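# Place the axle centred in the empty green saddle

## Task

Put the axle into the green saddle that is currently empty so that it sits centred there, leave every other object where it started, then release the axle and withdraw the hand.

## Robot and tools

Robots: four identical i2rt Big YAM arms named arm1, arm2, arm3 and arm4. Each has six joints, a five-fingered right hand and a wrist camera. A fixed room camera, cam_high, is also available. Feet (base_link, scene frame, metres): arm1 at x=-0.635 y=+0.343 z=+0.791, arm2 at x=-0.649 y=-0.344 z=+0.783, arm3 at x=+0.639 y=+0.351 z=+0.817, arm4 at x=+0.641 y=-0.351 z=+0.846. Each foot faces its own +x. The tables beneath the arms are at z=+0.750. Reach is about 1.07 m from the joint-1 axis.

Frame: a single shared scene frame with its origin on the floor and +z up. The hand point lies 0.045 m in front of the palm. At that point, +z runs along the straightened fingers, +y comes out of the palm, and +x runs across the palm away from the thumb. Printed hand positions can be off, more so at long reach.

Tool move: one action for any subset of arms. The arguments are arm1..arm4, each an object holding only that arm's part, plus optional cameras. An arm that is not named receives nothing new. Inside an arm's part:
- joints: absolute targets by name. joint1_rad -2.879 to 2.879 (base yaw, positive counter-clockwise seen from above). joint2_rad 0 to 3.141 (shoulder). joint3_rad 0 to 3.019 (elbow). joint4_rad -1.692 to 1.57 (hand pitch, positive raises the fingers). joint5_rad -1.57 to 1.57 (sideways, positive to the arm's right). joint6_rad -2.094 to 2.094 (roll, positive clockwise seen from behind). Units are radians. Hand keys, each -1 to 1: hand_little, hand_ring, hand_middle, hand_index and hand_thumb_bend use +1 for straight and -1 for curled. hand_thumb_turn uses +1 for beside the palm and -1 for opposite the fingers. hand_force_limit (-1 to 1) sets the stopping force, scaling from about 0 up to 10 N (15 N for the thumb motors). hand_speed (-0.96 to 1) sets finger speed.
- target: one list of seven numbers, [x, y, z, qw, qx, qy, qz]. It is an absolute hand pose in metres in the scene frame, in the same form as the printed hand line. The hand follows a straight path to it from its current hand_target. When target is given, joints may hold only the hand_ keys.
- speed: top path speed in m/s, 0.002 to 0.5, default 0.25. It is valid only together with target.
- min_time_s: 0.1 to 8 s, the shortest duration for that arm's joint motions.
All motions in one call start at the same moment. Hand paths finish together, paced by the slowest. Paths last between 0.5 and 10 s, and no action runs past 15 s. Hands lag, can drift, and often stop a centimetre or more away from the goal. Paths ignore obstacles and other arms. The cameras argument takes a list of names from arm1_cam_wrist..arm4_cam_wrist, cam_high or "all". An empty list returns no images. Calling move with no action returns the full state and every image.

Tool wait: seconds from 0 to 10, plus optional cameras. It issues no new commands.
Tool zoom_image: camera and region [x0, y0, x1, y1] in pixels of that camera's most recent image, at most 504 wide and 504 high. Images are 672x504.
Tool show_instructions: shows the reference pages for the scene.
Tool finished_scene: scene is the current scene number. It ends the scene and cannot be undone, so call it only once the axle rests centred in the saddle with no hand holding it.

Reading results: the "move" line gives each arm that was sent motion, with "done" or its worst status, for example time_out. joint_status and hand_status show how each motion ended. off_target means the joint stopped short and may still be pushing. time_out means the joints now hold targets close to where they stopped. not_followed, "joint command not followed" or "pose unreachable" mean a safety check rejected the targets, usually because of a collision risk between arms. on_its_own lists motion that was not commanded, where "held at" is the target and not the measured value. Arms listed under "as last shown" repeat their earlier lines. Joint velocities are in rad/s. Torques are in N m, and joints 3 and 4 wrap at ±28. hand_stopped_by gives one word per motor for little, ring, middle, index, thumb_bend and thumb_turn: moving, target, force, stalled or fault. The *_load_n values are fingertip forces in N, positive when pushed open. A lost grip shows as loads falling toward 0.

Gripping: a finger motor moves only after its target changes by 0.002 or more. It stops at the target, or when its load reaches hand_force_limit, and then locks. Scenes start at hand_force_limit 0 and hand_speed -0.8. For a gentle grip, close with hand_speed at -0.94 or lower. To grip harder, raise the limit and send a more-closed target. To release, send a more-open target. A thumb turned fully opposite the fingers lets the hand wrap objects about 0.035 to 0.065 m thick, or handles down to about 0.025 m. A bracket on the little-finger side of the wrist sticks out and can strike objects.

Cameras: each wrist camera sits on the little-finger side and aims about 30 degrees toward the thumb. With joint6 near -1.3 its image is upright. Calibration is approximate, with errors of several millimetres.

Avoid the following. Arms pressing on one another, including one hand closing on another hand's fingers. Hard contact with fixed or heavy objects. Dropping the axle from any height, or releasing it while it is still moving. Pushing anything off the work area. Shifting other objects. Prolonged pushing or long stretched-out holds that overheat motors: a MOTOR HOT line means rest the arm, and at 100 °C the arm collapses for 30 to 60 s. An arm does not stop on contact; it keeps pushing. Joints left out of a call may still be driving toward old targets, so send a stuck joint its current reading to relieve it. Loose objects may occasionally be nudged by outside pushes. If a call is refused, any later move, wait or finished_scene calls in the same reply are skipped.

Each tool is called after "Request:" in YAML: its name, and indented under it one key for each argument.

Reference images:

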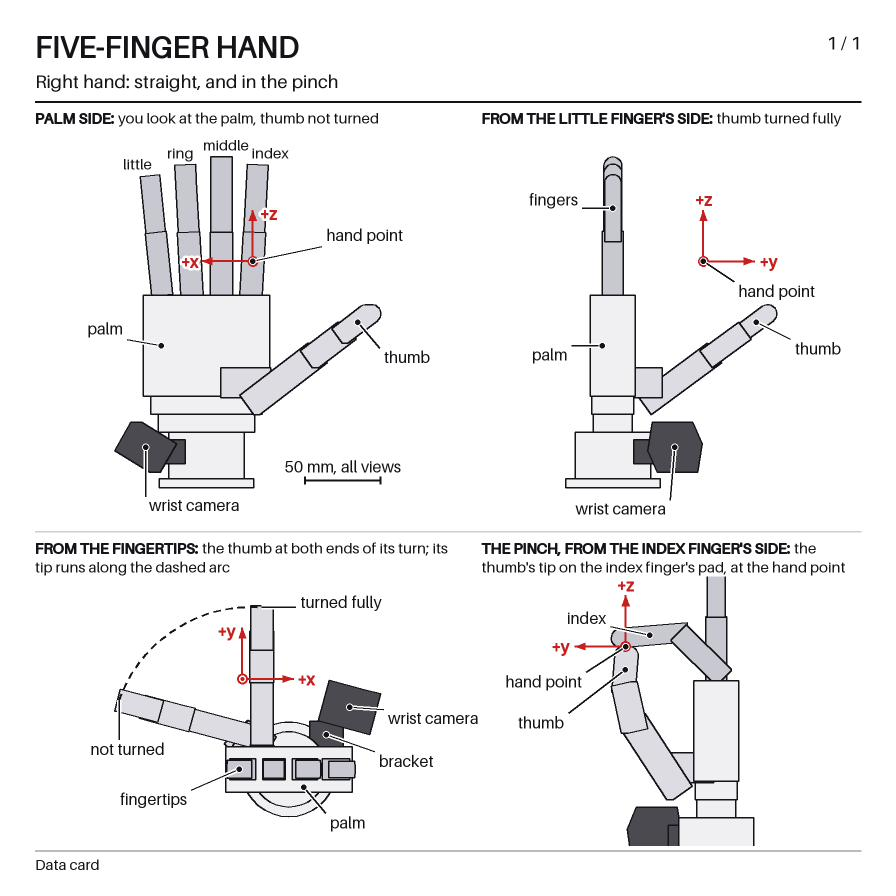

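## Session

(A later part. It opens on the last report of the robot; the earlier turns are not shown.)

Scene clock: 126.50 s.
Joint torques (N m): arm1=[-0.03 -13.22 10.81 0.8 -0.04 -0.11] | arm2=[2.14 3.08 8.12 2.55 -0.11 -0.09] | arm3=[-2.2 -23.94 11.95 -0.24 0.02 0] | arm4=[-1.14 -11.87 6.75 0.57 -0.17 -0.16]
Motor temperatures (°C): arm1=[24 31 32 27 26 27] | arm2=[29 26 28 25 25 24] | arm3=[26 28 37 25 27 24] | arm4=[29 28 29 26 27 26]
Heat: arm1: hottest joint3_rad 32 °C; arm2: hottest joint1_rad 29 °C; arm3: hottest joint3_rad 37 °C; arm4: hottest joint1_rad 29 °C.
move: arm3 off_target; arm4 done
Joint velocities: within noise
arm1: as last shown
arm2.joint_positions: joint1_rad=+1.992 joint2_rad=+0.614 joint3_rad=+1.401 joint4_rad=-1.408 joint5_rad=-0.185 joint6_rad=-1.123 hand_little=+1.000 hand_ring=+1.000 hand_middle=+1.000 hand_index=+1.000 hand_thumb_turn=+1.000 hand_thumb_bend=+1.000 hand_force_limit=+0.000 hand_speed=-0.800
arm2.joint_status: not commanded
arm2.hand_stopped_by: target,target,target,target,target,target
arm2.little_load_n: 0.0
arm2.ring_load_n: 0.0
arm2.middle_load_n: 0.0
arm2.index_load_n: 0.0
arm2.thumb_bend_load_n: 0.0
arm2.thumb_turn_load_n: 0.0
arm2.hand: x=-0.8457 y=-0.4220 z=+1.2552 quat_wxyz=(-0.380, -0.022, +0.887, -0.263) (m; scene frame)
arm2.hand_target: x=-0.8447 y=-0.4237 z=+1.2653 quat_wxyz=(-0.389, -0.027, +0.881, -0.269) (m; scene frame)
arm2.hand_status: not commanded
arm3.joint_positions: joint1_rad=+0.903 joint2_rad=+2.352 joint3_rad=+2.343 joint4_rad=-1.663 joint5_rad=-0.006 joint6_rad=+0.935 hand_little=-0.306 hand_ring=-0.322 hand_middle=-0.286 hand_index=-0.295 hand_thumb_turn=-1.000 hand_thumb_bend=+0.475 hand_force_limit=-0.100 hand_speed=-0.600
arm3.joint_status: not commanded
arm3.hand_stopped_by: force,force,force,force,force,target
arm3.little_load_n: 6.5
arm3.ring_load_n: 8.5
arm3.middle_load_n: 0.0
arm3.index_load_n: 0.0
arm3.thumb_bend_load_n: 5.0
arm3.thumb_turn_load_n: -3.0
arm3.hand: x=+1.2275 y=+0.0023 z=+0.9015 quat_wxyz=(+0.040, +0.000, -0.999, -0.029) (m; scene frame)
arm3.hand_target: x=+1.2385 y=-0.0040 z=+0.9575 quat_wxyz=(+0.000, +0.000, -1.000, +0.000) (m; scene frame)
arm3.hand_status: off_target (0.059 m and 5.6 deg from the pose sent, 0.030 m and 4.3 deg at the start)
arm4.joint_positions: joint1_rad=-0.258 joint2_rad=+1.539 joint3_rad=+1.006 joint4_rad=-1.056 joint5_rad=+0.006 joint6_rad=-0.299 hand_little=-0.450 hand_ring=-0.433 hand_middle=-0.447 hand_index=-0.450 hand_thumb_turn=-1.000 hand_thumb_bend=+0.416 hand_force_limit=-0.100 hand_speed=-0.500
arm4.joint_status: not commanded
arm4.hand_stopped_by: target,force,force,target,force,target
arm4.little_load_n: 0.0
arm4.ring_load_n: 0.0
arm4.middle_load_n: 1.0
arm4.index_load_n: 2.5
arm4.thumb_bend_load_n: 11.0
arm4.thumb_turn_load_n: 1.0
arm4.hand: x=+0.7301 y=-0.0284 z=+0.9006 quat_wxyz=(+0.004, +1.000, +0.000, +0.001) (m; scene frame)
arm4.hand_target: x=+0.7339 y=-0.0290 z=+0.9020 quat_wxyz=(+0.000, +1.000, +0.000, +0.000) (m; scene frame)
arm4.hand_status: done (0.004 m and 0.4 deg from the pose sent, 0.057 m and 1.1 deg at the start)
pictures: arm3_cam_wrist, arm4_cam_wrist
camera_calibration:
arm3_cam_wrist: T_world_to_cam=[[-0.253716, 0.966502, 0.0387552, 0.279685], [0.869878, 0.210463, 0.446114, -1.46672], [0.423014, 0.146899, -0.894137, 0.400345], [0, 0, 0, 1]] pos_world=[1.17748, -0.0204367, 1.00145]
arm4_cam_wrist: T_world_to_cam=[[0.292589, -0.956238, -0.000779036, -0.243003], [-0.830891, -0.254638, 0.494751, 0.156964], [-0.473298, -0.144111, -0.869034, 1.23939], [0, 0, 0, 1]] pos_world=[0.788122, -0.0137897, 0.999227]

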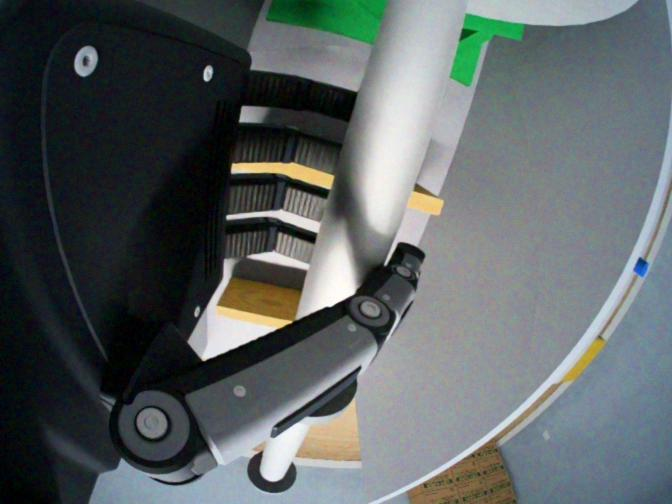

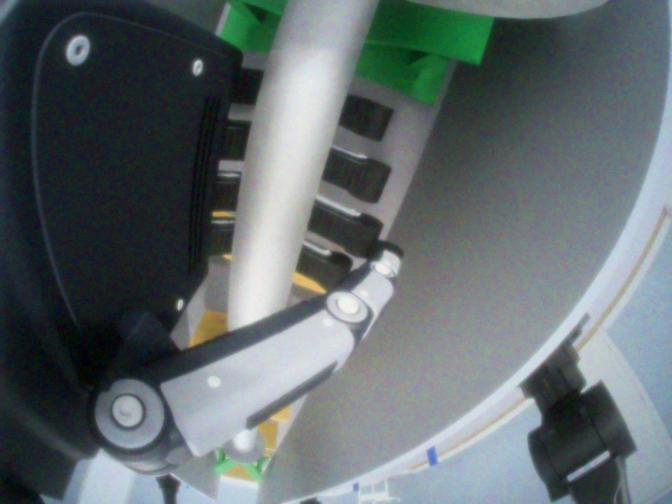

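Request:
move:
  arm4: {"target": [0.733, -0.025, 0.876, 0, 1, 0, 0], "speed": 0.05}
  arm3: {"target": [1.240, -0.001, 0.925, 0, 0, 1, 0], "speed": 0.06}
  cameras: ["arm3_cam_wrist", "arm4_cam_wrist"]

Scene clock: 130.83 s.
Joint torques (N m): arm1=[0.32 -13.63 10.62 0.72 -0.03 -0.1] | arm2=[1.96 3.02 8.17 2.54 -0.11 -0.09] | arm3=[-1.49 -25.52 9.1 -0.02 -0.12 0.06] | arm4=[-0.44 -12.51 6.56 0.58 -0.25 -0.08]
Motor temperatures (°C): arm1=[24 31 32 27 26 27] | arm2=[29 26 29 25 25 24] | arm3=[26 29 37 25 27 24] | arm4=[29 28 29 26 27 26]
Heat: arm1: hottest joint3_rad 32 °C; arm2: hottest joint1_rad 29 °C; arm3: hottest joint3_rad 37 °C; arm4: hottest joint1_rad 29 °C.
move: arm3 off_target; arm4 done
Joint velocities: within noise
arm1, arm2: as last shown
arm3.joint_positions: joint1_rad=+0.905 joint2_rad=+2.352 joint3_rad=+2.266 joint4_rad=-1.571 joint5_rad=-0.002 joint6_rad=+0.935 hand_little=-0.306 hand_ring=-0.322 hand_middle=-0.286 hand_index=-0.295 hand_thumb_turn=-1.000 hand_thumb_bend=+0.474 hand_force_limit=-0.100 hand_speed=-0.600
arm3.joint_status: not commanded
arm3.hand_stopped_by: force,force,force,force,force,target
arm3.little_load_n: 3.0
arm3.ring_load_n: 6.5
arm3.middle_load_n: 0.0
arm3.index_load_n: 0.0
arm3.thumb_bend_load_n: 1.0
arm3.thumb_turn_load_n: 0.0
arm3.hand: x=+1.2293 y=+0.0006 z=+0.8710 quat_wxyz=(+0.035, +0.001, -0.999, -0.022) (m; scene frame)
arm3.hand_target: x=+1.2386 y=+0.0001 z=+0.9240 quat_wxyz=(+0.000, +0.000, -1.000, +0.000) (m; scene frame)
arm3.hand_status: off_target (0.055 m and 4.8 deg from the pose sent, 0.027 m and 5.6 deg at the start)
arm4.joint_positions: joint1_rad=-0.260 joint2_rad=+1.588 joint3_rad=+0.979 joint4_rad=-0.986 joint5_rad=+0.007 joint6_rad=-0.301 hand_little=-0.450 hand_ring=-0.433 hand_middle=-0.447 hand_index=-0.450 hand_thumb_turn=-1.000 hand_thumb_bend=+0.416 hand_force_limit=-0.100 hand_speed=-0.500
arm4.joint_status: not commanded
arm4.hand_stopped_by: target,force,force,target,force,target
arm4.little_load_n: 0.0
arm4.ring_load_n: 0.0
arm4.middle_load_n: 1.5
arm4.index_load_n: 3.0
arm4.thumb_bend_load_n: 11.0
arm4.thumb_turn_load_n: 1.0
arm4.hand: x=+0.7318 y=-0.0267 z=+0.8736 quat_wxyz=(+0.006, +1.000, +0.000, +0.001) (m; scene frame)
arm4.hand_target: x=+0.7331 y=-0.0251 z=+0.8761 quat_wxyz=(+0.000, +1.000, +0.000, +0.000) (m; scene frame)
arm4.hand_status: done (0.003 m and 0.7 deg from the pose sent, 0.025 m and 0.5 deg at the start)
pictures: arm3_cam_wrist, arm4_cam_wrist
camera_calibration:
arm3_cam_wrist: T_world_to_cam=[[-0.255981, 0.966369, 0.0245928, 0.298136], [0.865148, 0.21767, 0.451816, -1.45352], [0.431268, 0.136933, -0.891772, 0.360378], [0, 0, 0, 1]] pos_world=[1.1784, -0.0210696, 0.970765]
arm4_cam_wrist: T_world_to_cam=[[0.292628, -0.956219, 0.00384633, -0.246077], [-0.830887, -0.252278, 0.495967, 0.171191], [-0.473282, -0.14833, -0.868333, 1.21634], [0, 0, 0, 1]] pos_world=[0.789922, -0.0116963, 0.97223]

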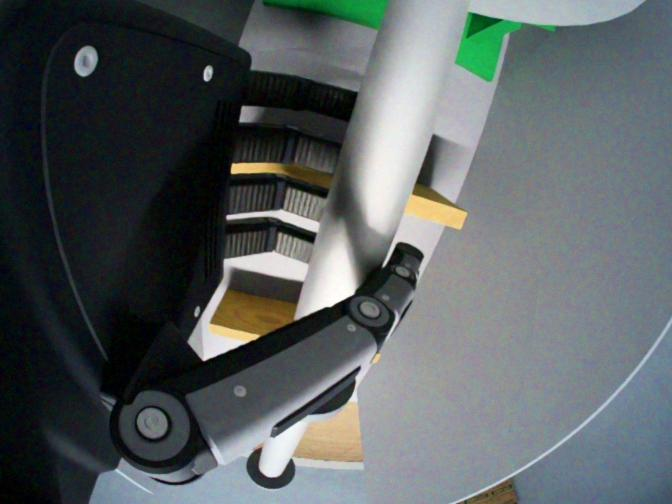

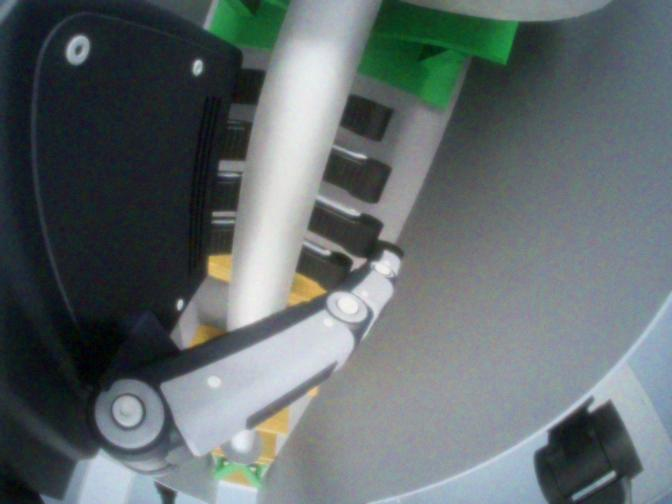

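Request:
move:
  arm4: {"target": [0.733, -0.025, 0.864, 0, 1, 0, 0], "speed": 0.05}
  arm3: {"target": [1.240, -0.001, 0.893, 0, 0, 1, 0], "speed": 0.07}
  cameras: ["arm3_cam_wrist", "arm4_cam_wrist"]

Request:
zoom_image:
  camera: "arm3_cam_wrist"
  region: [220, 0, 570, 260]

Request:
zoom_image:
  camera: "arm4_cam_wrist"
  region: [200, 0, 550, 260]

Scene clock: 132.97 s.
Joint torques (N m): arm1=[0.32 -13.63 10.74 0.66 -0.04 -0.07] | arm2=[2.26 3.19 8.12 2.51 -0.11 -0.09] | arm3=[-1.85 -23.06 8.16 0.84 -0.03 0.05] | arm4=[-0.44 -11.46 5.9 0.76 -0.12 -0.08]
Motor temperatures (°C): arm1=[24 31 32 27 26 27] | arm2=[29 26 29 25 25 24] | arm3=[26 29 37 25 27 24] | arm4=[29 28 29 26 27 26]
Heat: arm1: hottest joint3_rad 32 °C; arm2: hottest joint1_rad 29 °C; arm3: hottest joint3_rad 37 °C; arm4: hottest joint1_rad 29 °C.
move: arm3 off_target; arm4 done
Joint velocities: within noise
arm1, arm2: as last shown
arm1.thumb_bend_load_n: -0.5
arm3.joint_positions: joint1_rad=+0.906 joint2_rad=+2.333 joint3_rad=+2.210 joint4_rad=-1.512 joint5_rad=-0.005 joint6_rad=+0.936 hand_little=-0.307 hand_ring=-0.322 hand_middle=-0.286 hand_index=-0.295 hand_thumb_turn=-1.000 hand_thumb_bend=+0.474 hand_force_limit=-0.100 hand_speed=-0.600
arm3.joint_status: not commanded
arm3.hand_stopped_by: force,force,force,force,force,target
arm3.little_load_n: 0.0
arm3.ring_load_n: 3.5
arm3.middle_load_n: 0.5
arm3.index_load_n: 0.5
arm3.thumb_bend_load_n: 0.0
arm3.thumb_turn_load_n: 0.0
arm3.hand: x=+1.2303 y=+0.0014 z=+0.8631 quat_wxyz=(+0.025, +0.001, -1.000, -0.017) (m; scene frame)
arm3.hand_target: x=+1.2394 y=-0.0006 z=+0.8930 quat_wxyz=(+0.000, +0.000, -1.000, +0.000) (m; scene frame)
arm3.hand_status: off_target (0.031 m and 3.5 deg from the pose sent, 0.025 m and 4.8 deg at the start)
arm4.joint_positions: joint1_rad=-0.260 joint2_rad=+1.594 joint3_rad=+0.973 joint4_rad=-0.955 joint5_rad=+0.004 joint6_rad=-0.301 hand_little=-0.450 hand_ring=-0.433 hand_middle=-0.447 hand_index=-0.450 hand_thumb_turn=-1.000 hand_thumb_bend=+0.416 hand_force_limit=-0.100 hand_speed=-0.500
arm4.joint_status: not commanded
arm4.hand_stopped_by: target,force,force,target,force,target
arm4.little_load_n: 0.5
arm4.ring_load_n: 0.0
arm4.middle_load_n: 1.0
arm4.index_load_n: 1.5
arm4.thumb_bend_load_n: 11.0
arm4.thumb_turn_load_n: 1.5
arm4.hand: x=+0.7325 y=-0.0224 z=+0.8679 quat_wxyz=(-0.003, +1.000, +0.000, +0.002) (m; scene frame)
arm4.hand_target: x=+0.7330 y=-0.0251 z=+0.8640 quat_wxyz=(+0.000, +1.000, +0.000, +0.000) (m; scene frame)
arm4.hand_status: done (0.005 m and 0.4 deg from the pose sent, 0.010 m and 0.7 deg at the start)
pictures: arm3_cam_wrist, arm4_cam_wrist
camera_calibration:
arm3_cam_wrist: T_world_to_cam=[[-0.255911, 0.966664, 0.00842241, 0.311567], [0.856072, 0.222569, 0.466479, -1.45248], [0.449054, 0.126587, -0.884492, 0.324673], [0, 0, 0, 1]] pos_world=[1.17736, -0.0190036, 0.962097]
arm4_cam_wrist: T_world_to_cam=[[0.292602, -0.956154, -0.0123636, -0.228], [-0.832039, -0.26095, 0.489507, 0.181984], [-0.47127, -0.132944, -0.871912, 1.21436], [0, 0, 0, 1]] pos_world=[0.790425, -0.009072, 0.966917]

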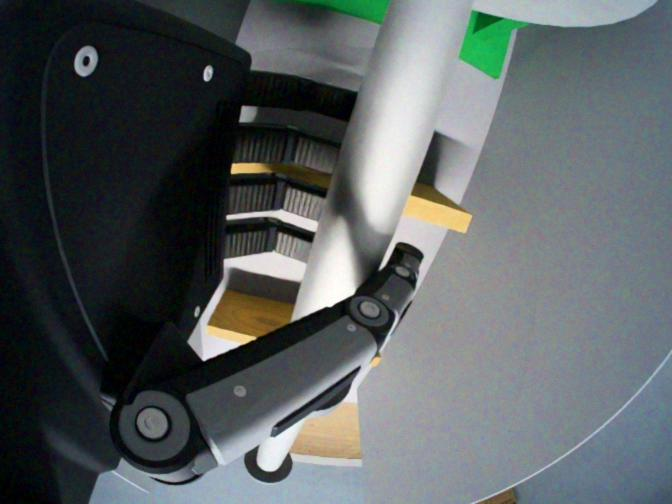

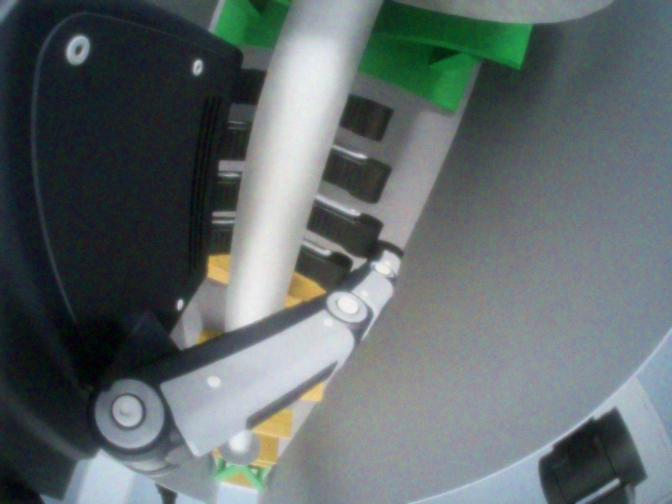

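Scaled by 1.440 from the camera's 672x504 image, which has a finer 960x720 frame.

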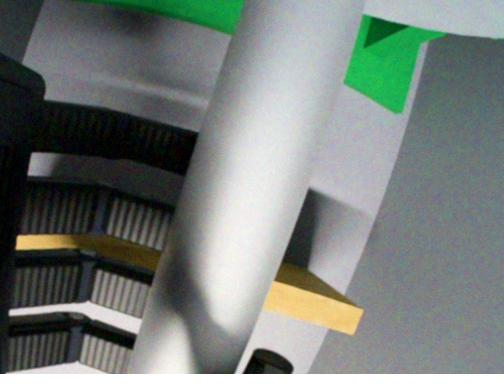

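Scaled by 1.440 from the camera's 672x504 image, which has a finer 960x720 frame.

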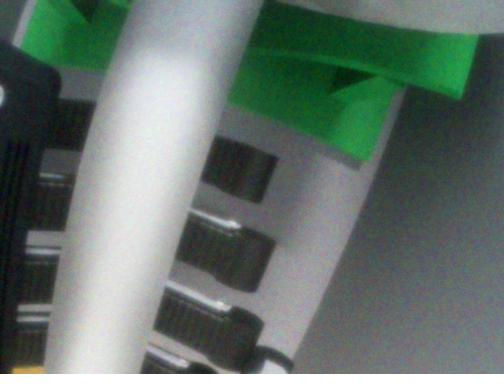

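Request:
move:
  arm4: {"joints": {"hand_thumb_bend": 1, "hand_little": 0, "hand_ring": 0, "hand_middle": 0, "hand_index": 0, "hand_speed": -0.4}}

Request:
move:
  arm4: {"target": [0.733, 0.004, 0.880, 0, 1, 0, 0], "speed": 0.07}
  cameras: ["arm4_cam_wrist"]

Scene clock: 141.57 s.
Joint torques (N m): arm1=[0.38 -13.51 10.8 0.76 -0.04 -0.07] | arm2=[2.26 3.14 8.12 2.52 -0.11 -0.1] | arm3=[-1.73 -22.89 8.2 0.7 -0.03 0.07] | arm4=[-0.44 -11.4 5.9 0.75 -0.11 -0.08]
Motor temperatures (°C): arm1=[24 31 32 27 26 27] | arm2=[29 26 29 25 25 24] | arm3=[26 31 36 25 27 24] | arm4=[29 28 29 26 26 26]
Heat: arm1: hottest joint3_rad 32 °C; arm2: hottest joint1_rad 29 °C; arm3: hottest joint3_rad 36 °C; arm4: hottest joint1_rad 29 °C.
move: arm4 done
Joint velocities: within noise
arm1, arm2, arm3: as last shown
arm1.index_load_n: -0.5
arm1.thumb_bend_load_n: 0.0
arm2.thumb_turn_load_n: -0.5
arm3.middle_load_n: 0.0
arm3.index_load_n: 0.0
arm4.joint_positions: joint1_rad=-0.260 joint2_rad=+1.594 joint3_rad=+0.973 joint4_rad=-0.955 joint5_rad=+0.004 joint6_rad=-0.301 hand_little=+0.000 hand_ring=+0.000 hand_middle=+0.000 hand_index=+0.000 hand_thumb_turn=-1.000 hand_thumb_bend=+1.000 hand_force_limit=-0.100 hand_speed=-0.400
arm4.joint_status: all done
arm4.hand_stopped_by: target,target,target,target,target,target
arm4.little_load_n: 0.0
arm4.ring_load_n: 0.0
arm4.middle_load_n: 0.0
arm4.index_load_n: 0.0
arm4.thumb_bend_load_n: 0.0
arm4.thumb_turn_load_n: 0.0
arm4.hand: x=+0.7325 y=-0.0223 z=+0.8679 quat_wxyz=(-0.003, +1.000, +0.000, +0.002) (m; scene frame)
arm4.hand_target: x=+0.7330 y=-0.0251 z=+0.8640 quat_wxyz=(+0.000, +1.000, +0.000, +0.000) (m; scene frame)
arm4.hand_status: not commanded
pictures: none

Scene clock: 142.67 s.
Joint torques (N m): arm1=[0.38 -13.39 10.76 0.68 -0.04 -0.07] | arm2=[2.26 2.96 8.08 2.52 -0.12 -0.1] | arm3=[-1.79 -23.36 8.16 0.85 -0.02 0.08] | arm4=[1.14 -11.28 9.95 0.09 -0.11 0.11]
Motor temperatures (°C): arm1=[24 31 32 27 26 27] | arm2=[29 26 29 25 25 24] | arm3=[26 31 36 25 27 24] | arm4=[29 28 29 26 26 26]
Heat: arm1: hottest joint3_rad 32 °C; arm2: hottest joint1_rad 29 °C; arm3: hottest joint3_rad 36 °C; arm4: hottest joint1_rad 29 °C.
move: arm4 off_target
Joint velocities: within noise
arm1.joint_positions: joint1_rad=+0.558 joint2_rad=+1.941 joint3_rad=+2.570 joint4_rad=-1.699 joint5_rad=-0.006 joint6_rad=+0.940 hand_little=+0.800 hand_ring=+0.800 hand_middle=+0.800 hand_index=+0.800 hand_thumb_turn=-1.000 hand_thumb_bend=+1.000 hand_force_limit=-0.100 hand_speed=-0.300
arm1.joint_status: not commanded
arm1.hand_stopped_by: target,target,target,target,target,target
arm1.little_load_n: 0.0
arm1.ring_load_n: 0.0
arm1.middle_load_n: 0.0
arm1.index_load_n: 0.0
arm1.thumb_bend_load_n: 0.0
arm1.thumb_turn_load_n: 0.0
arm1.hand: x=-0.2399 y=-0.1724 z=+1.2408 quat_wxyz=(-0.176, -0.186, -0.950, +0.181) (m; scene frame)
arm1.hand_target: x=-0.2434 y=-0.1762 z=+1.2461 quat_wxyz=(-0.179, -0.184, -0.948, +0.186) (m; scene frame)
arm1.hand_status: not commanded
arm2, arm3: as last shown
arm2.thumb_turn_load_n: 0.0
arm4.joint_positions: joint1_rad=-0.257 joint2_rad=+1.622 joint3_rad=+1.021 joint4_rad=-0.998 joint5_rad=+0.004 joint6_rad=-0.298 hand_little=+0.000 hand_ring=+0.000 hand_middle=+0.000 hand_index=+0.000 hand_thumb_turn=-1.000 hand_thumb_bend=+1.000 hand_force_limit=-0.100 hand_speed=-0.400
arm4.joint_status: not commanded
arm4.hand_stopped_by: target,target,target,target,target,target
arm4.little_load_n: 0.0
arm4.ring_load_n: 0.0
arm4.middle_load_n: 0.0
arm4.index_load_n: 0.0
arm4.thumb_bend_load_n: 0.0
arm4.thumb_turn_load_n: 0.0
arm4.hand: x=+0.7339 y=-0.0136 z=+0.8736 quat_wxyz=(+0.008, +1.000, -0.001, -0.002) (m; scene frame)
arm4.hand_target: x=+0.7329 y=+0.0035 z=+0.8801 quat_wxyz=(+0.000, +1.000, +0.000, +0.000) (m; scene frame)
arm4.hand_status: off_target (0.019 m and 0.9 deg from the pose sent, 0.029 m and 0.4 deg at the start)
pictures: arm4_cam_wrist
camera_calibration:
arm4_cam_wrist: T_world_to_cam=[[0.291521, -0.956547, 0.00579127, -0.235008], [-0.82868, -0.249519, 0.501029, 0.170164], [-0.477812, -0.15086, -0.865411, 1.21992], [0, 0, 0, 1]] pos_world=[0.792414, 0.00169948, 0.971836]

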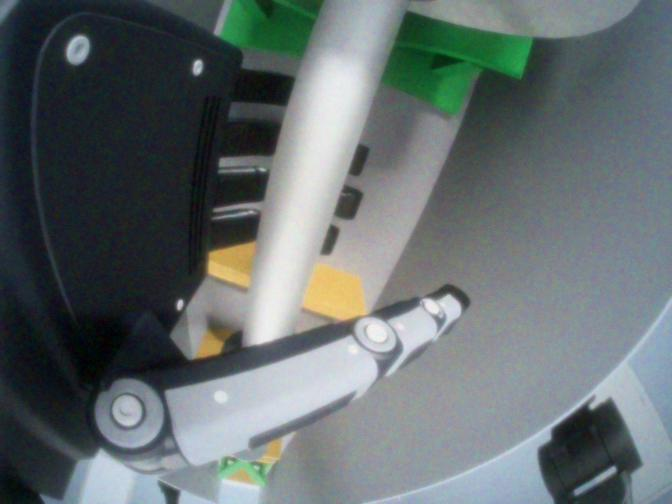

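Request:
move:
  arm4: {"target": [0.733, 0.022, 0.887, 0, 1, 0, 0], "speed": 0.08, "joints": {"hand_little": 0.3, "hand_ring": 0.3, "hand_middle": 0.3, "hand_index": 0.3, "hand_speed": -0.6}}
  cameras: ["arm4_cam_wrist"]

Scene clock: 145.33 s.
Joint torques (N m): arm1=[-0.09 -13.33 10.8 0.72 -0.05 -0.1] | arm2=[2.26 2.84 8.09 2.59 -0.11 -0.11] | arm3=[-1.79 -23.12 8.21 0.72 -0.03 0.07] | arm4=[1.14 -11.87 10.28 0.01 -0.1 0.1]
Motor temperatures (°C): arm1=[24 31 32 27 26 27] | arm2=[29 26 29 25 25 24] | arm3=[26 31 36 25 27 24] | arm4=[29 28 29 26 26 26]
Heat: arm1: hottest joint3_rad 32 °C; arm2: hottest joint1_rad 29 °C; arm3: hottest joint3_rad 36 °C; arm4: hottest joint1_rad 29 °C.
move: arm4 off_target
Joint velocities: within noise
arm1, arm2, arm3: as last shown
arm2.index_load_n: -0.5
arm3.ring_load_n: 4.0
arm4.joint_positions: joint1_rad=-0.246 joint2_rad=+1.652 joint3_rad=+1.079 joint4_rad=-1.028 joint5_rad=+0.003 joint6_rad=-0.286 hand_little=+0.300 hand_ring=+0.300 hand_middle=+0.300 hand_index=+0.300 hand_thumb_turn=-1.000 hand_thumb_bend=+1.000 hand_force_limit=-0.100 hand_speed=-0.600
arm4.joint_status: all done
arm4.hand_stopped_by: target,target,target,target,target,target
arm4.little_load_n: 0.0
arm4.ring_load_n: 0.0
arm4.middle_load_n: 0.0
arm4.index_load_n: 0.0
arm4.thumb_bend_load_n: 0.0
arm4.thumb_turn_load_n: 0.0
arm4.hand: x=+0.7338 y=+0.0036 z=+0.8801 quat_wxyz=(+0.009, +1.000, +0.000, -0.002) (m; scene frame)
arm4.hand_target: x=+0.7328 y=+0.0215 z=+0.8871 quat_wxyz=(+0.000, +1.000, +0.000, +0.000) (m; scene frame)
arm4.hand_status: off_target (0.020 m and 1.0 deg from the pose sent, 0.038 m and 0.9 deg at the start)
pictures: arm4_cam_wrist
camera_calibration:
arm4_cam_wrist: T_world_to_cam=[[0.292239, -0.956317, 0.00732529, -0.220382], [-0.82821, -0.249246, 0.501941, 0.170003], [-0.478189, -0.152753, -0.864871, 1.22799], [0, 0, 0, 1]] pos_world=[0.792414, 0.0191966, 0.978337]

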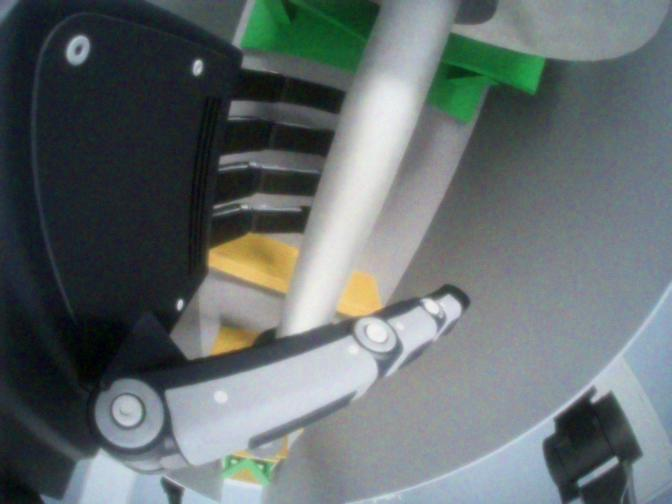

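Request:
move:
  arm4: {"target": [0.733, 0.022, 0.915, 0, 1, 0, 0], "speed": 0.1, "joints": {"hand_little": 0.7, "hand_ring": 0.7, "hand_middle": 0.7, "hand_index": 0.7, "hand_speed": -0.85}}

Request:
move:
  arm4: {"target": [0.725, 0.0, 1.04, 0, 1, 0, 0], "speed": 0.15}
  cameras: ["arm4_cam_wrist"]

Request:
zoom_image:
  camera: "arm4_cam_wrist"
  region: [200, 0, 500, 340]

Scene clock: 148.60 s.
Joint torques (N m): arm1=[0.15 -13.39 10.74 0.64 -0.04 -0.09] | arm2=[2.14 2.9 8.18 2.55 -0.12 -0.1] | arm3=[-1.61 -22.95 8.08 0.8 -0.02 0.08] | arm4=[1.08 -13.57 10.45 0.01 -0.11 0.11]
Motor temperatures (°C): arm1=[24 31 32 27 26 27] | arm2=[29 26 29 25 25 24] | arm3=[26 32 36 25 27 24] | arm4=[29 28 30 26 26 26]
Heat: arm1: hottest joint3_rad 32 °C; arm2: hottest joint1_rad 29 °C; arm3: hottest joint3_rad 36 °C; arm4: hottest joint3_rad 30 °C.
move: arm4 off_target
Joint velocities: within noise
arm1, arm2, arm3: as last shown
arm2.ring_load_n: -0.5
arm2.index_load_n: 0.0
arm3.ring_load_n: 3.5
arm4.joint_positions: joint1_rad=-0.246 joint2_rad=+1.639 joint3_rad=+1.116 joint4_rad=-1.101 joint5_rad=+0.003 joint6_rad=-0.286 hand_little=+0.700 hand_ring=+0.700 hand_middle=+0.700 hand_index=+0.700 hand_thumb_turn=-1.000 hand_thumb_bend=+1.000 hand_force_limit=-0.100 hand_speed=-0.850
arm4.joint_status: all done
arm4.hand_stopped_by: target,target,target,target,target,target
arm4.little_load_n: 0.0
arm4.ring_load_n: 0.0
arm4.middle_load_n: 0.0
arm4.index_load_n: 0.0
arm4.thumb_bend_load_n: 0.0
arm4.thumb_turn_load_n: 0.0
arm4.hand: x=+0.7335 y=+0.0025 z=+0.8997 quat_wxyz=(+0.020, +1.000, +0.000, -0.005) (m; scene frame)
arm4.hand_target: x=+0.7328 y=+0.0213 z=+0.9151 quat_wxyz=(+0.000, +1.000, +0.000, +0.000) (m; scene frame)
arm4.hand_status: off_target (0.025 m and 2.3 deg from the pose sent, 0.039 m and 1.0 deg at the start)
pictures: none

Scene clock: 150.23 s.
Joint torques (N m): arm1=[0.09 -13.51 10.85 0.64 -0.04 -0.09] | arm2=[2.08 3.19 8.13 2.51 -0.11 -0.09] | arm3=[-1.73 -23.24 8.18 0.87 -0.02 0.08] | arm4=[1.14 -11.75 11.74 0.05 -0.1 0.11]
Motor temperatures (°C): arm1=[24 31 32 27 26 27] | arm2=[29 26 29 25 25 24] | arm3=[26 32 35 25 27 24] | arm4=[29 28 30 26 26 26]
Heat: arm1: hottest joint3_rad 32 °C; arm2: hottest joint1_rad 29 °C; arm3: hottest joint3_rad 35 °C; arm4: hottest joint3_rad 30 °C.
move: arm4 off_target
Joint velocities: within noise
arm1, arm2, arm3: as last shown
arm2.ring_load_n: 0.0
arm4.joint_positions: joint1_rad=-0.242 joint2_rad=+1.476 joint3_rad=+1.275 joint4_rad=-1.420 joint5_rad=+0.002 joint6_rad=-0.282 hand_little=+0.700 hand_ring=+0.700 hand_middle=+0.700 hand_index=+0.700 hand_thumb_turn=-1.000 hand_thumb_bend=+1.000 hand_force_limit=-0.100 hand_speed=-0.850
arm4.joint_status: not commanded
arm4.hand_stopped_by: target,target,target,target,target,target
arm4.little_load_n: 0.0
arm4.ring_load_n: 0.0
arm4.middle_load_n: 0.0
arm4.index_load_n: 0.0
arm4.thumb_bend_load_n: 0.0
arm4.thumb_turn_load_n: 0.0
arm4.hand: x=+0.7265 y=-0.0155 z=+1.0237 quat_wxyz=(+0.019, +1.000, -0.001, -0.005) (m; scene frame)
arm4.hand_target: x=+0.7247 y=-0.0008 z=+1.0399 quat_wxyz=(+0.000, +1.000, +0.000, +0.000) (m; scene frame)
arm4.hand_status: off_target (0.023 m and 2.2 deg from the pose sent, 0.141 m and 2.3 deg at the start)
pictures: arm4_cam_wrist
camera_calibration:
arm4_cam_wrist: T_world_to_cam=[[0.291659, -0.956206, 0.0245998, -0.254884], [-0.825132, -0.238504, 0.512127, 0.0746886], [-0.483831, -0.169665, -0.858558, 1.34311], [0, 0, 0, 1]] pos_world=[0.785805, 0.00196993, 1.12116]

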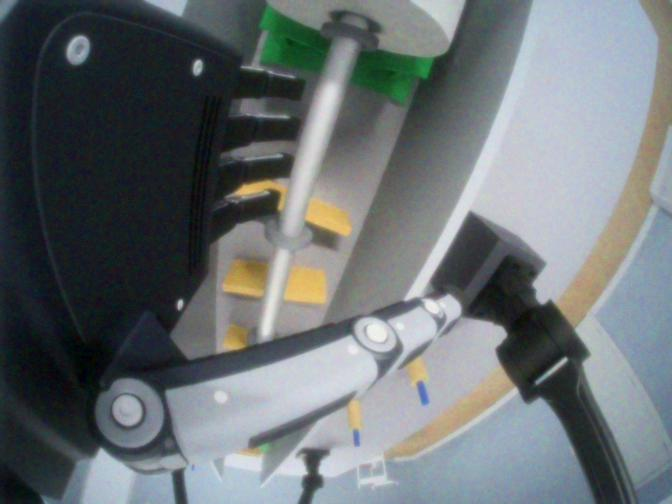

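Scaled by 1.482 from the camera's 672x504 image, which has a finer 960x720 frame.

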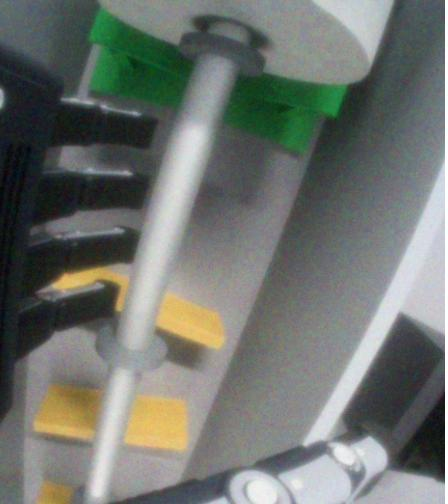

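Request:
move:
  arm4: {"target": [0.728, 0.006, 0.892, 0, 1, 0, 0], "speed": 0.12}
  cameras: ["arm4_cam_wrist"]

Scene clock: 158.47 s.
Joint torques (N m): arm1=[0.26 -13.45 10.81 0.7 -0.04 -0.11] | arm2=[2.2 2.9 8.17 2.45 -0.11 -0.1] | arm3=[-1.67 -23.3 8.2 0.83 -0.02 0.07] | arm4=[0.85 -11.81 6.19 0.96 -0.06 0.07]
Motor temperatures (°C): arm1=[24 31 32 27 26 27] | arm2=[29 26 29 25 25 24] | arm3=[26 33 35 25 27 24] | arm4=[29 28 30 26 26 26]
Heat: arm1: hottest joint3_rad 32 °C; arm2: hottest joint1_rad 29 °C; arm3: hottest joint3_rad 35 °C; arm4: hottest joint3_rad 30 °C.
move: arm4 done
Joint velocities: within noise
arm1, arm3: as last shown
arm2.joint_positions: joint1_rad=+1.992 joint2_rad=+0.614 joint3_rad=+1.401 joint4_rad=-1.408 joint5_rad=-0.185 joint6_rad=-1.123 hand_little=+1.000 hand_ring=+1.000 hand_middle=+1.000 hand_index=+1.000 hand_thumb_turn=+1.000 hand_thumb_bend=+1.000 hand_force_limit=+0.000 hand_speed=-0.800
arm2.joint_status: not commanded
arm2.hand_stopped_by: target,target,target,target,target,target
arm2.little_load_n: 0.0
arm2.ring_load_n: 0.0
arm2.middle_load_n: 0.0
arm2.index_load_n: 0.5
arm2.thumb_bend_load_n: 0.0
arm2.thumb_turn_load_n: -0.5
arm2.hand: x=-0.8457 y=-0.4220 z=+1.2552 quat_wxyz=(-0.380, -0.022, +0.887, -0.263) (m; scene frame)
arm2.hand_target: x=-0.8447 y=-0.4237 z=+1.2653 quat_wxyz=(-0.389, -0.027, +0.881, -0.269) (m; scene frame)
arm2.hand_status: not commanded
arm4.joint_positions: joint1_rad=-0.242 joint2_rad=+1.612 joint3_rad=+1.092 joint4_rad=-1.054 joint5_rad=+0.002 joint6_rad=-0.282 hand_little=+0.700 hand_ring=+0.700 hand_middle=+0.700 hand_index=+0.700 hand_thumb_turn=-1.000 hand_thumb_bend=+1.000 hand_force_limit=-0.100 hand_speed=-0.850
arm4.joint_status: not commanded
arm4.hand_stopped_by: target,target,target,target,target,target
arm4.little_load_n: 0.0
arm4.ring_load_n: 0.0
arm4.middle_load_n: 0.0
arm4.index_load_n: 0.0
arm4.thumb_bend_load_n: 0.0
arm4.thumb_turn_load_n: 0.0
arm4.hand: x=+0.7327 y=+0.0066 z=+0.8992 quat_wxyz=(-0.004, +1.000, -0.001, +0.002) (m; scene frame)
arm4.hand_target: x=+0.7280 y=+0.0060 z=+0.8922 quat_wxyz=(+0.000, +1.000, +0.000, +0.000) (m; scene frame)
arm4.hand_status: done (0.009 m and 0.5 deg from the pose sent, 0.133 m and 2.2 deg at the start)
pictures: arm4_cam_wrist
camera_calibration:
arm4_cam_wrist: T_world_to_cam=[[0.291475, -0.95646, -0.0150779, -0.196745], [-0.831763, -0.261196, 0.489845, 0.173874], [-0.472455, -0.130236, -0.871679, 1.24616], [0, 0, 0, 1]] pos_world=[0.790723, 0.0195321, 0.998116]

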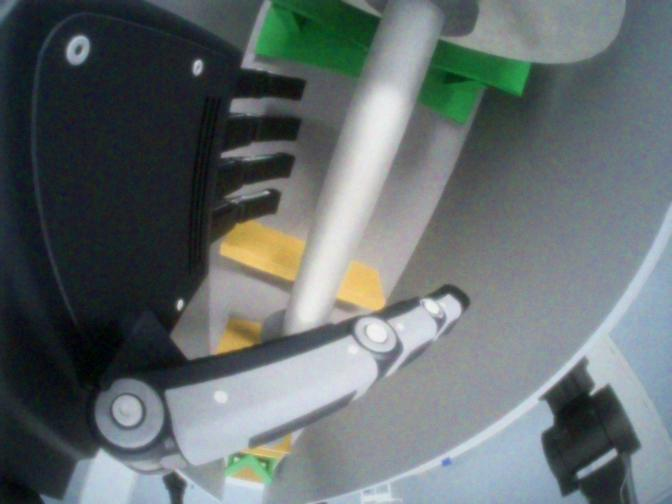

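Request:
move:
  arm4: {"target": [0.728, 0.004, 0.885, 0, 1, 0, 0], "speed": 0.08}

Request:
move:
  arm4: {"joints": {"hand_little": -0.35, "hand_ring": -0.35, "hand_middle": -0.35, "hand_index": -0.35, "hand_speed": -0.6, "hand_force_limit": -0.2}}

Request:
move:
  arm4: {"joints": {"hand_little": -0.46, "hand_ring": -0.46, "hand_middle": -0.46, "hand_index": -0.46, "hand_thumb_bend": 0.3, "hand_speed": -0.5, "hand_force_limit": -0.1}}
  cameras: ["arm4_cam_wrist", "arm3_cam_wrist"]

Scene clock: 160.77 s.
Joint torques (N m): arm1=[0.21 -13.51 10.8 0.73 -0.04 -0.09] | arm2=[2.08 3.08 8.13 2.55 -0.11 -0.1] | arm3=[-1.79 -23.41 8.21 0.7 0 0.08] | arm4=[0.73 -11.4 5.96 1.01 -0.06 0.06]
Motor temperatures (°C): arm1=[24 31 32 27 26 27] | arm2=[29 26 29 25 25 24] | arm3=[26 33 35 25 27 24] | arm4=[29 28 30 26 26 26]
Heat: arm1: hottest joint3_rad 32 °C; arm2: hottest joint1_rad 29 °C; arm3: hottest joint3_rad 35 °C; arm4: hottest joint3_rad 30 °C.
move: arm4 off_target
Joint velocities: within noise
arm1, arm2, arm3: as last shown
arm2.index_load_n: 0.0
arm2.thumb_turn_load_n: 0.0
arm4.joint_positions: joint1_rad=-0.242 joint2_rad=+1.613 joint3_rad=+1.079 joint4_rad=-1.035 joint5_rad=+0.002 joint6_rad=-0.282 hand_little=+0.700 hand_ring=+0.700 hand_middle=+0.700 hand_index=+0.700 hand_thumb_turn=-1.000 hand_thumb_bend=+1.000 hand_force_limit=-0.100 hand_speed=-0.850
arm4.joint_status: not commanded
arm4.hand_stopped_by: target,target,target,target,target,target
arm4.little_load_n: 0.0
arm4.ring_load_n: 0.0
arm4.middle_load_n: 0.0
arm4.index_load_n: 0.0
arm4.thumb_bend_load_n: 0.0
arm4.thumb_turn_load_n: 0.0
arm4.hand: x=+0.7326 y=+0.0060 z=+0.8945 quat_wxyz=(-0.007, +1.000, -0.001, +0.002) (m; scene frame)
arm4.hand_target: x=+0.7280 y=+0.0037 z=+0.8852 quat_wxyz=(+0.000, +1.000, +0.000, +0.000) (m; scene frame)
arm4.hand_status: off_target (0.011 m and 0.8 deg from the pose sent, 0.015 m and 0.5 deg at the start)
pictures: none

Scene clock: 162.10 s.
Joint torques (N m): arm1=[0.32 -13.22 10.7 0.77 -0.04 -0.06] | arm2=[2.37 3.02 8.16 2.56 -0.12 -0.09] | arm3=[-2.26 -23.53 8.94 0.61 -0.07 0.05] | arm4=[0.73 -13.68 6.65 0.28 -0.01 0.06]
Motor temperatures (°C): arm1=[24 31 32 27 26 27] | arm2=[29 26 29 25 25 24] | arm3=[26 33 35 25 27 24] | arm4=[29 28 30 26 26 26]
Heat: arm1: hottest joint3_rad 32 °C; arm2: hottest joint1_rad 29 °C; arm3: hottest joint3_rad 35 °C; arm4: hottest joint3_rad 30 °C.
move: arm4 off_target
Joint velocities: within noise
arm1, arm2: as last shown
arm1.thumb_turn_load_n: -0.5
arm3.joint_positions: joint1_rad=+0.908 joint2_rad=+2.333 joint3_rad=+2.199 joint4_rad=-1.507 joint5_rad=-0.004 joint6_rad=+0.936 hand_little=-0.307 hand_ring=-0.322 hand_middle=-0.286 hand_index=-0.295 hand_thumb_turn=-1.000 hand_thumb_bend=+0.474 hand_force_limit=-0.100 hand_speed=-0.600
arm3.joint_status: not commanded
arm3.hand_stopped_by: force,force,force,force,force,target
arm3.little_load_n: 0.0
arm3.ring_load_n: 6.0
arm3.middle_load_n: 0.0
arm3.index_load_n: 0.5
arm3.thumb_bend_load_n: -0.5
arm3.thumb_turn_load_n: 0.0
arm3.hand: x=+1.2292 y=+0.0040 z=+0.8589 quat_wxyz=(+0.028, +0.002, -0.999, -0.018) (m; scene frame)
arm3.hand_target: x=+1.2394 y=-0.0006 z=+0.8930 quat_wxyz=(+0.000, +0.000, -1.000, +0.000) (m; scene frame)
arm3.hand_status: not commanded
arm4.joint_positions: joint1_rad=-0.242 joint2_rad=+1.639 joint3_rad=+1.068 joint4_rad=-1.017 joint5_rad=+0.002 joint6_rad=-0.282 hand_little=-0.347 hand_ring=-0.289 hand_middle=-0.253 hand_index=+0.080 hand_thumb_turn=-1.000 hand_thumb_bend=+1.000 hand_force_limit=-0.200 hand_speed=-0.600
arm4.joint_status: hand_ring off_target (ended at -0.289, target -0.350); hand_middle off_target (ended at -0.253, target -0.350); hand_index off_target (ended at +0.080, target -0.350); the others done
arm4.hand_stopped_by: force,force,force,force,target,target
arm4.little_load_n: 5.0
arm4.ring_load_n: 1.5
arm4.middle_load_n: 0.0
arm4.index_load_n: 0.0
arm4.thumb_bend_load_n: 0.0
arm4.thumb_turn_load_n: 0.0
arm4.hand: x=+0.7317 y=+0.0034 z=+0.8813 quat_wxyz=(+0.002, +1.000, +0.000, -0.001) (m; scene frame)
arm4.hand_target: x=+0.7280 y=+0.0038 z=+0.8853 quat_wxyz=(+0.000, +1.000, +0.000, +0.000) (m; scene frame)
arm4.hand_status: not commanded
pictures: none

Scene clock: 163.40 s.
Joint torques (N m): arm1=[0.21 -13.68 10.8 0.64 -0.02 -0.1] | arm2=[2.08 2.9 8.13 2.52 -0.11 -0.09] | arm3=[-2.32 -23.36 8.99 0.51 -0.1 0.09] | arm4=[0.73 -13.74 6.68 0.2 -0.1 0.06]
Motor temperatures (°C): arm1=[24 31 32 27 26 27] | arm2=[29 26 29 25 25 24] | arm3=[26 33 35 25 27 24] | arm4=[29 28 30 26 26 26]
Heat: arm1: hottest joint3_rad 32 °C; arm2: hottest joint1_rad 29 °C; arm3: hottest joint3_rad 35 °C; arm4: hottest joint3_rad 30 °C.
move: arm4 off_target
Joint velocities: within noise
arm1, arm2, arm3: as last shown
arm1.thumb_turn_load_n: 0.0
arm3.joint_positions: joint1_rad=+0.908 joint2_rad=+2.333 joint3_rad=+2.198 joint4_rad=-1.505 joint5_rad=-0.004 joint6_rad=+0.936 hand_little=-0.307 hand_ring=-0.322 hand_middle=-0.286 hand_index=-0.295 hand_thumb_turn=-1.000 hand_thumb_bend=+0.474 hand_force_limit=-0.100 hand_speed=-0.600
arm3.ring_load_n: 7.5
arm3.index_load_n: 0.0
arm3.thumb_bend_load_n: 0.0
arm3.hand: x=+1.2292 y=+0.0038 z=+0.8584 quat_wxyz=(+0.028, +0.002, -0.999, -0.018) (m; scene frame)
arm4.joint_positions: joint1_rad=-0.242 joint2_rad=+1.639 joint3_rad=+1.068 joint4_rad=-1.015 joint5_rad=+0.004 joint6_rad=-0.282 hand_little=-0.347 hand_ring=-0.324 hand_middle=-0.334 hand_index=-0.372 hand_thumb_turn=-1.000 hand_thumb_bend=+0.629 hand_force_limit=-0.100 hand_speed=-0.500
arm4.joint_status: hand_little off_target (ended at -0.347, target -0.460); hand_ring off_target (ended at -0.324, target -0.460); hand_middle off_target (ended at -0.334, target -0.460); hand_index off_target (ended at -0.372, target -0.460); hand_thumb_bend off_target (ended at +0.629, target +0.300); the others done
arm4.hand_stopped_by: force,force,force,force,force,target
arm4.little_load_n: 0.0
arm4.ring_load_n: 0.0
arm4.middle_load_n: 4.5
arm4.index_load_n: 10.0
arm4.thumb_bend_load_n: 7.5
arm4.thumb_turn_load_n: 0.0
arm4.hand: x=+0.7321 y=+0.0036 z=+0.8808 quat_wxyz=(+0.002, +1.000, +0.000, +0.000) (m; scene frame)
arm4.hand_target: x=+0.7280 y=+0.0038 z=+0.8853 quat_wxyz=(+0.000, +1.000, +0.000, +0.000) (m; scene frame)
arm4.hand_status: not commanded
pictures: arm3_cam_wrist, arm4_cam_wrist
camera_calibration:
arm3_cam_wrist: T_world_to_cam=[[-0.258075, 0.966048, 0.0121582, 0.308488], [0.858036, 0.2234, 0.462457, -1.44887], [0.444039, 0.129781, -0.886559, 0.328686], [0, 0, 0, 1]] pos_world=[1.17685, -0.0169931, 0.957689]
arm4_cam_wrist: T_world_to_cam=[[0.29188, -0.956444, -0.00456076, -0.209172], [-0.830583, -0.25583, 0.494654, 0.176508], [-0.474276, -0.140591, -0.869078, 1.22853], [0, 0, 0, 1]] pos_world=[0.79032, 0.0178158, 0.979425]

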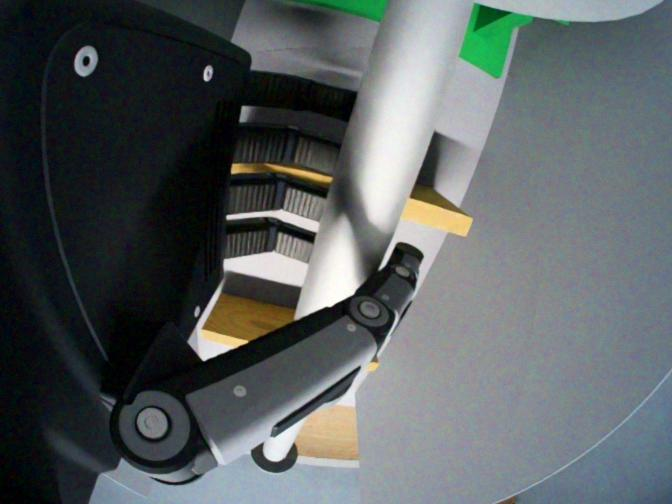

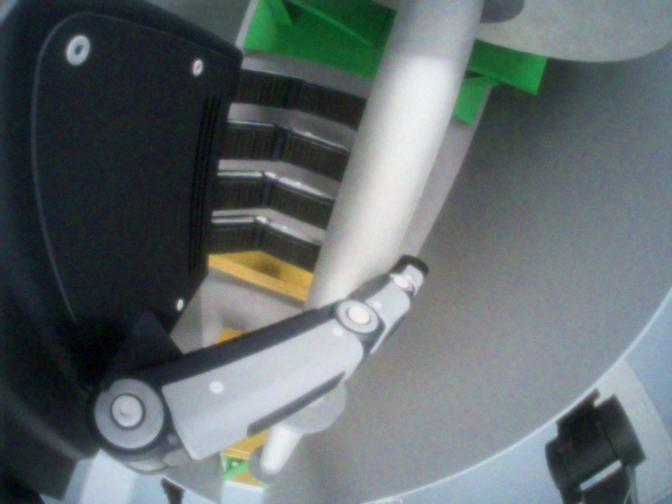

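Request:
move:
  arm4: {"target": [0.728, 0.0, 0.93, 0, 1, 0, 0], "speed": 0.07}
  arm3: {"target": [1.239, -0.003, 0.95, 0, 0, 1, 0], "speed": 0.09}
  cameras: ["arm3_cam_wrist", "arm4_cam_wrist"]

Scene clock: 165.83 s.
Joint torques (N m): arm1=[0.09 -13.45 10.74 0.62 -0.02 -0.08] | arm2=[2.08 3.14 8.14 2.48 -0.12 -0.1] | arm3=[-2.26 -24.82 13.59 -1.25 -0.12 -0.01] | arm4=[0.5 -14.56 10.69 -0.73 0.03 0.03]
Motor temperatures (°C): arm1=[24 31 32 27 26 27] | arm2=[29 26 29 25 25 24] | arm3=[26 33 35 25 27 24] | arm4=[29 28 30 26 26 26]
Heat: arm1: hottest joint3_rad 32 °C; arm2: hottest joint1_rad 29 °C; arm3: hottest joint3_rad 35 °C; arm4: hottest joint3_rad 30 °C.
move: arm3 off_target; arm4 off_target
Joint velocities: within noise
arm1.joint_positions: joint1_rad=+0.558 joint2_rad=+1.941 joint3_rad=+2.570 joint4_rad=-1.699 joint5_rad=-0.006 joint6_rad=+0.940 hand_little=+0.800 hand_ring=+0.800 hand_middle=+0.800 hand_index=+0.800 hand_thumb_turn=-1.000 hand_thumb_bend=+1.000 hand_force_limit=-0.100 hand_speed=-0.300
arm1.joint_status: not commanded
arm1.hand_stopped_by: target,target,target,target,target,target
arm1.little_load_n: 0.0
arm1.ring_load_n: 0.0
arm1.middle_load_n: 0.0
arm1.index_load_n: 0.0
arm1.thumb_bend_load_n: 0.0
arm1.thumb_turn_load_n: 0.0
arm1.hand: x=-0.2399 y=-0.1724 z=+1.2408 quat_wxyz=(-0.176, -0.186, -0.950, +0.181) (m; scene frame)
arm1.hand_target: x=-0.2434 y=-0.1762 z=+1.2461 quat_wxyz=(-0.179, -0.184, -0.948, +0.186) (m; scene frame)
arm1.hand_status: not commanded
arm2: as last shown
arm2.middle_load_n: -0.5
arm3.joint_positions: joint1_rad=+0.908 joint2_rad=+2.333 joint3_rad=+2.244 joint4_rad=-1.600 joint5_rad=-0.002 joint6_rad=+0.936 hand_little=-0.307 hand_ring=-0.322 hand_middle=-0.286 hand_index=-0.295 hand_thumb_turn=-1.000 hand_thumb_bend=+0.475 hand_force_limit=-0.100 hand_speed=-0.600
arm3.joint_status: not commanded
arm3.hand_stopped_by: force,force,force,force,force,target
arm3.little_load_n: 1.0
arm3.ring_load_n: 10.5
arm3.middle_load_n: 0.0
arm3.index_load_n: 0.0
arm3.thumb_bend_load_n: 5.0
arm3.thumb_turn_load_n: -2.5
arm3.hand: x=+1.2204 y=+0.0101 z=+0.8776 quat_wxyz=(+0.048, +0.002, -0.998, -0.031) (m; scene frame)
arm3.hand_target: x=+1.2348 y=+0.0000 z=+0.9491 quat_wxyz=(-0.001, +0.000, -1.000, +0.000) (m; scene frame)
arm3.hand_status: off_target (0.076 m and 6.6 deg from the pose sent, 0.092 m and 3.8 deg at the start)
arm4.joint_positions: joint1_rad=-0.241 joint2_rad=+1.588 joint3_rad=+1.068 joint4_rad=-1.109 joint5_rad=+0.000 joint6_rad=-0.282 hand_little=-0.347 hand_ring=-0.324 hand_middle=-0.334 hand_index=-0.372 hand_thumb_turn=-1.000 hand_thumb_bend=+0.629 hand_force_limit=-0.100 hand_speed=-0.500
arm4.joint_status: not commanded
arm4.hand_stopped_by: force,force,force,force,force,target
arm4.little_load_n: 0.0
arm4.ring_load_n: 0.0
arm4.middle_load_n: 2.0
arm4.index_load_n: 9.5
arm4.thumb_bend_load_n: 7.5
arm4.thumb_turn_load_n: -2.0
arm4.hand: x=+0.7255 y=-0.0161 z=+0.9050 quat_wxyz=(+0.022, +1.000, -0.001, -0.007) (m; scene frame)
arm4.hand_target: x=+0.7277 y=-0.0010 z=+0.9295 quat_wxyz=(+0.000, +1.000, +0.000, +0.000) (m; scene frame)
arm4.hand_status: off_target (0.030 m and 2.7 deg from the pose sent, 0.050 m and 0.2 deg at the start)
pictures: arm3_cam_wrist, arm4_cam_wrist
camera_calibration:
arm3_cam_wrist: T_world_to_cam=[[-0.256642, 0.965285, 0.048573, 0.266199], [0.875906, 0.211046, 0.433876, -1.4481], [0.408563, 0.153896, -0.899662, 0.40333], [0, 0, 0, 1]] pos_world=[1.17193, -0.0134137, 0.978227]
arm4_cam_wrist: T_world_to_cam=[[0.291659, -0.956071, 0.0293898, -0.256585], [-0.822995, -0.235168, 0.517083, 0.128527], [-0.487457, -0.175, -0.85543, 1.24029], [0, 0, 0, 1]] pos_world=[0.785199, 0.00196156, 1.00206]

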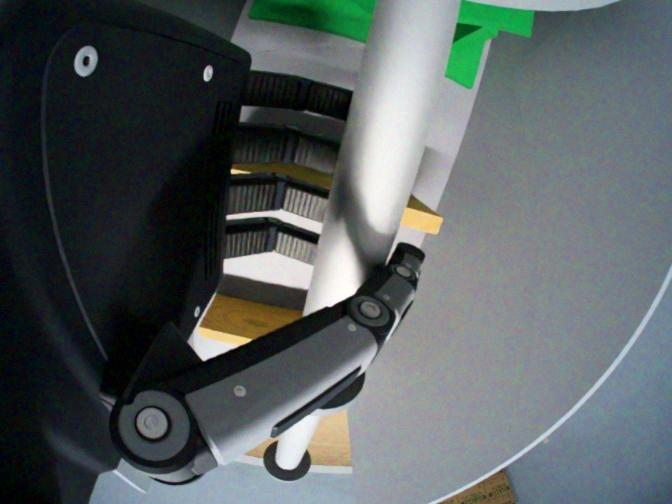

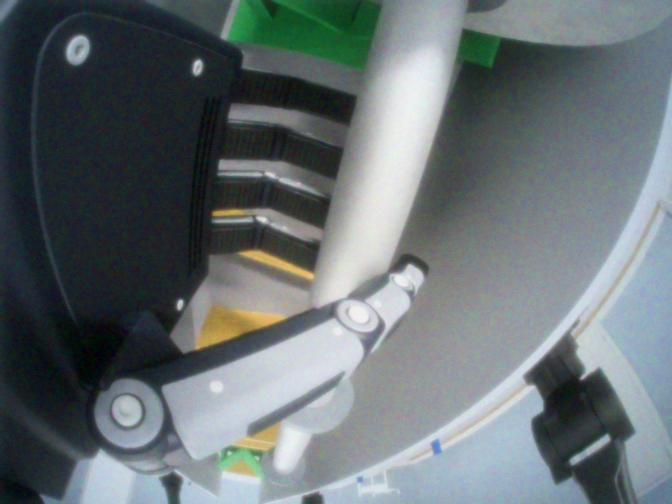

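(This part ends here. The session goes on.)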